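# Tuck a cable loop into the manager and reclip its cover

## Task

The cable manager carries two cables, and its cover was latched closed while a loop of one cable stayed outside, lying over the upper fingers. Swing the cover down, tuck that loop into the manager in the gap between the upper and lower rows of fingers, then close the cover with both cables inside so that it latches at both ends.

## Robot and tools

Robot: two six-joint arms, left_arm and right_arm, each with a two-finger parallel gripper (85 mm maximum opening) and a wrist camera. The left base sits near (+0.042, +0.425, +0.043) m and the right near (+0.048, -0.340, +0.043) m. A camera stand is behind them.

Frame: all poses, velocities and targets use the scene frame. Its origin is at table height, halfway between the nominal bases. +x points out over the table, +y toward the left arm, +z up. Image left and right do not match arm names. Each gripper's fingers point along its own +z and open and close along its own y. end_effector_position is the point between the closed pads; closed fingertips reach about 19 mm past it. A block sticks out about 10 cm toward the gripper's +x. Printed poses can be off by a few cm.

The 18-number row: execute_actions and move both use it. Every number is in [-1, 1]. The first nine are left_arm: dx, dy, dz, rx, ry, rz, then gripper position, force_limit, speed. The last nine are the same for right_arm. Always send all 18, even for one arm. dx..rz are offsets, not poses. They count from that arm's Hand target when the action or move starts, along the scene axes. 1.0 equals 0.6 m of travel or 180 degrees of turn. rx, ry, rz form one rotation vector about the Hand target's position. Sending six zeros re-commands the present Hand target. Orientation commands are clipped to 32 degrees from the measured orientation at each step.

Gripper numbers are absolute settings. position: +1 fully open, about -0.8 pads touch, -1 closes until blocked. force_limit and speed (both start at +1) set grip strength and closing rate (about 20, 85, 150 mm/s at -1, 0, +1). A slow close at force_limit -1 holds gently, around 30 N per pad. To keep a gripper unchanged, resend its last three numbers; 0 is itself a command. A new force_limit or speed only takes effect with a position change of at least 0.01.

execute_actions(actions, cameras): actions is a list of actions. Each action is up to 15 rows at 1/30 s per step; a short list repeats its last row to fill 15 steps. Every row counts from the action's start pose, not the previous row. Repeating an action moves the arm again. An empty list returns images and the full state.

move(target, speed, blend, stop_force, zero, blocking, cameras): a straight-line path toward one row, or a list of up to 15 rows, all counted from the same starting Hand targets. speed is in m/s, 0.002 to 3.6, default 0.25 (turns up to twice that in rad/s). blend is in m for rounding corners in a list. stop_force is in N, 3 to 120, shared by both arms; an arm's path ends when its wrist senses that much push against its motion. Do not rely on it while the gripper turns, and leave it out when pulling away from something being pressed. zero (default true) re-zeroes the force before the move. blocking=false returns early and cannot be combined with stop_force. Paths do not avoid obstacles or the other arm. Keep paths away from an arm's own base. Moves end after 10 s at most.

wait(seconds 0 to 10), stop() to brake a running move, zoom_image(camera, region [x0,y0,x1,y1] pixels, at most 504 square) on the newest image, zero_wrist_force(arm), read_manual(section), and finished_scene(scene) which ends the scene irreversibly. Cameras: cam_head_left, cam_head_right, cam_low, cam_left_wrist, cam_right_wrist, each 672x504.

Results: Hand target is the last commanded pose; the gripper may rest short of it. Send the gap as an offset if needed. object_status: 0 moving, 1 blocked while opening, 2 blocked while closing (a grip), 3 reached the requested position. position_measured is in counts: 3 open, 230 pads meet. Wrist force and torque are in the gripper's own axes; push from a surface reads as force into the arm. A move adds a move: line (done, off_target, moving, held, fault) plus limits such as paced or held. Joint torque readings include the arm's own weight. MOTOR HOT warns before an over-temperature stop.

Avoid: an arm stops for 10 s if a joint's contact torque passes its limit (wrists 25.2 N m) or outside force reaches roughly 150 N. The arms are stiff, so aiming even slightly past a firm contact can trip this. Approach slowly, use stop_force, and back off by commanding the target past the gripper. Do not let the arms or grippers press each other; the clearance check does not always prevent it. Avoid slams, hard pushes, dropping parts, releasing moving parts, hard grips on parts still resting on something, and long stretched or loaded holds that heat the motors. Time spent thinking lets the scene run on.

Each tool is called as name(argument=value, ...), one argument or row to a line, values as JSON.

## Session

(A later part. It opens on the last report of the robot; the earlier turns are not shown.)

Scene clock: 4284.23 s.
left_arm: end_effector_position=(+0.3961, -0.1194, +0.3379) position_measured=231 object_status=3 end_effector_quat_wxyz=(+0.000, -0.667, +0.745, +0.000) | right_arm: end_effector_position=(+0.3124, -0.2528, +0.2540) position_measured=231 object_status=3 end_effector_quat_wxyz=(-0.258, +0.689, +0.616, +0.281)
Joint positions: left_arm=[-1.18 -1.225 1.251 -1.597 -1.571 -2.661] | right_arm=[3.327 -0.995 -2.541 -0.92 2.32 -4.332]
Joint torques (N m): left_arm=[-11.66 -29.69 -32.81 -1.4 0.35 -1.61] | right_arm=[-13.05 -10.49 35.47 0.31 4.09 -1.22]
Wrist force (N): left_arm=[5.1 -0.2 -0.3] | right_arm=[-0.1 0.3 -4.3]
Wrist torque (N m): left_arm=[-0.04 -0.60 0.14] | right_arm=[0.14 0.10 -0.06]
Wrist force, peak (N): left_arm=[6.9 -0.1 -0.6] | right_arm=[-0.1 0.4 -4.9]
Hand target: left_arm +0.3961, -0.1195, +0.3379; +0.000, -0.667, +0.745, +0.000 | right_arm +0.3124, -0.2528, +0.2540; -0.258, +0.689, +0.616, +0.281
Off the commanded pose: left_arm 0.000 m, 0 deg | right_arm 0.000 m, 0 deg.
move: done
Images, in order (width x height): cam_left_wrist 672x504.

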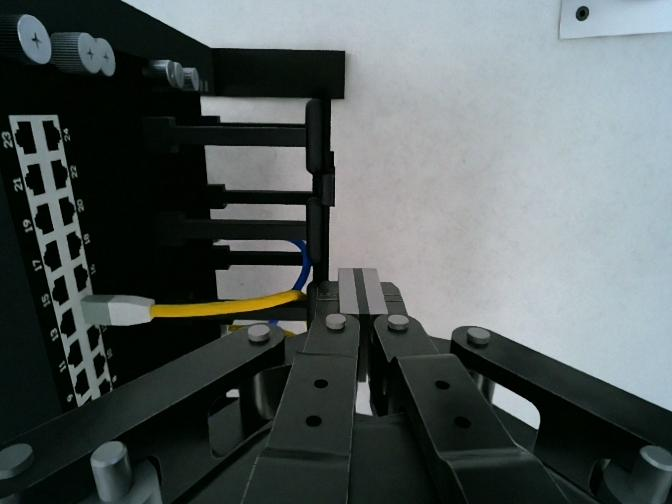

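move(
  target=[
    [0.0639,0.5882,0,0,0,0,-1,-0.8,-0.5,0,0,0,0,0,0,-1,-0.8,-0.5],
  ],
  speed=0.3,
  cameras=["cam_left_wrist"],
)

zoom_image(
  camera="cam_left_wrist",
  region=[220, 150, 400, 330],
)

Scene clock: 4294.30 s.
left_arm: end_effector_position=(+0.4344, +0.2334, +0.3379) position_measured=231 object_status=3 end_effector_quat_wxyz=(+0.000, -0.667, +0.745, +0.000) | right_arm: end_effector_position=(+0.3124, -0.2528, +0.2540) position_measured=231 object_status=3 end_effector_quat_wxyz=(-0.258, +0.689, +0.616, +0.281)
Joint positions: left_arm=[-0.744 -1.748 1.821 -1.643 -1.571 -2.224] | right_arm=[3.327 -0.995 -2.541 -0.92 2.32 -4.332]
Joint torques (N m): left_arm=[7.28 -22.69 -17.61 -1.44 -1.48 1.34] | right_arm=[-12.06 -10.11 35.86 0.63 4 -1.32]
Wrist force (N): left_arm=[5.2 -0.2 -0.5] | right_arm=[-0.5 0.5 -4.3]
Wrist torque (N m): left_arm=[-0.05 -0.61 0.06] | right_arm=[0.16 0.17 -0.06]
Wrist force, peak (N): left_arm=[7.5 -0.2 -0.4] | right_arm=[-0.1 0.5 -4.9]
Hand target: left_arm +0.4345, +0.2335, +0.3379; +0.000, -0.667, +0.745, +0.000 | right_arm +0.3124, -0.2528, +0.2540; -0.258, +0.689, +0.616, +0.281
Off the commanded pose: left_arm 0.000 m, 0 deg | right_arm 0.000 m, 0 deg.
move: done
Images, in order (width x height): cam_left_wrist 672x504.

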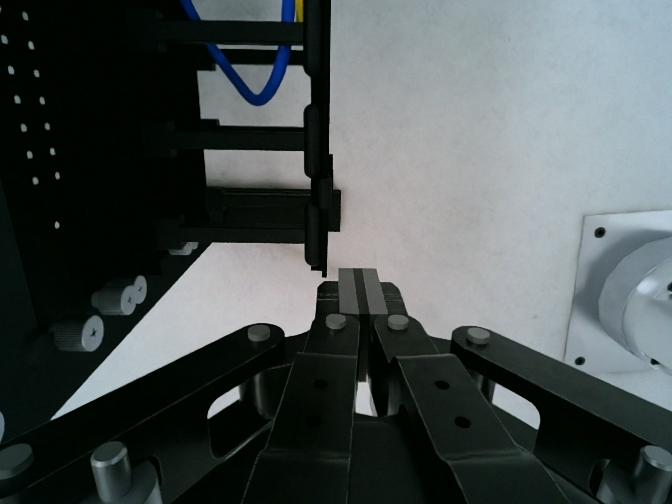

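Scaled by 2.800 from the camera's 672x504 image, which has a finer 960x720 frame.

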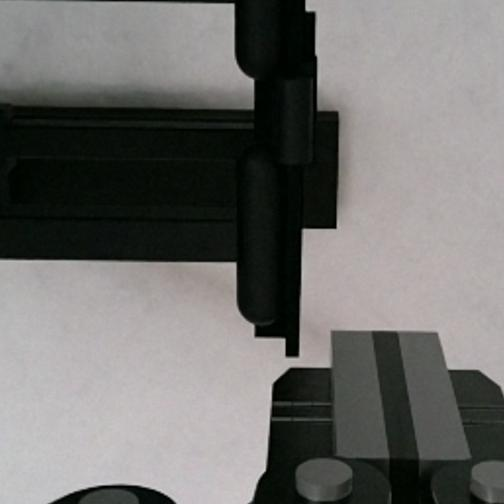

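finished_scene(
  scene=2,
)

The scene is finished: the task was done.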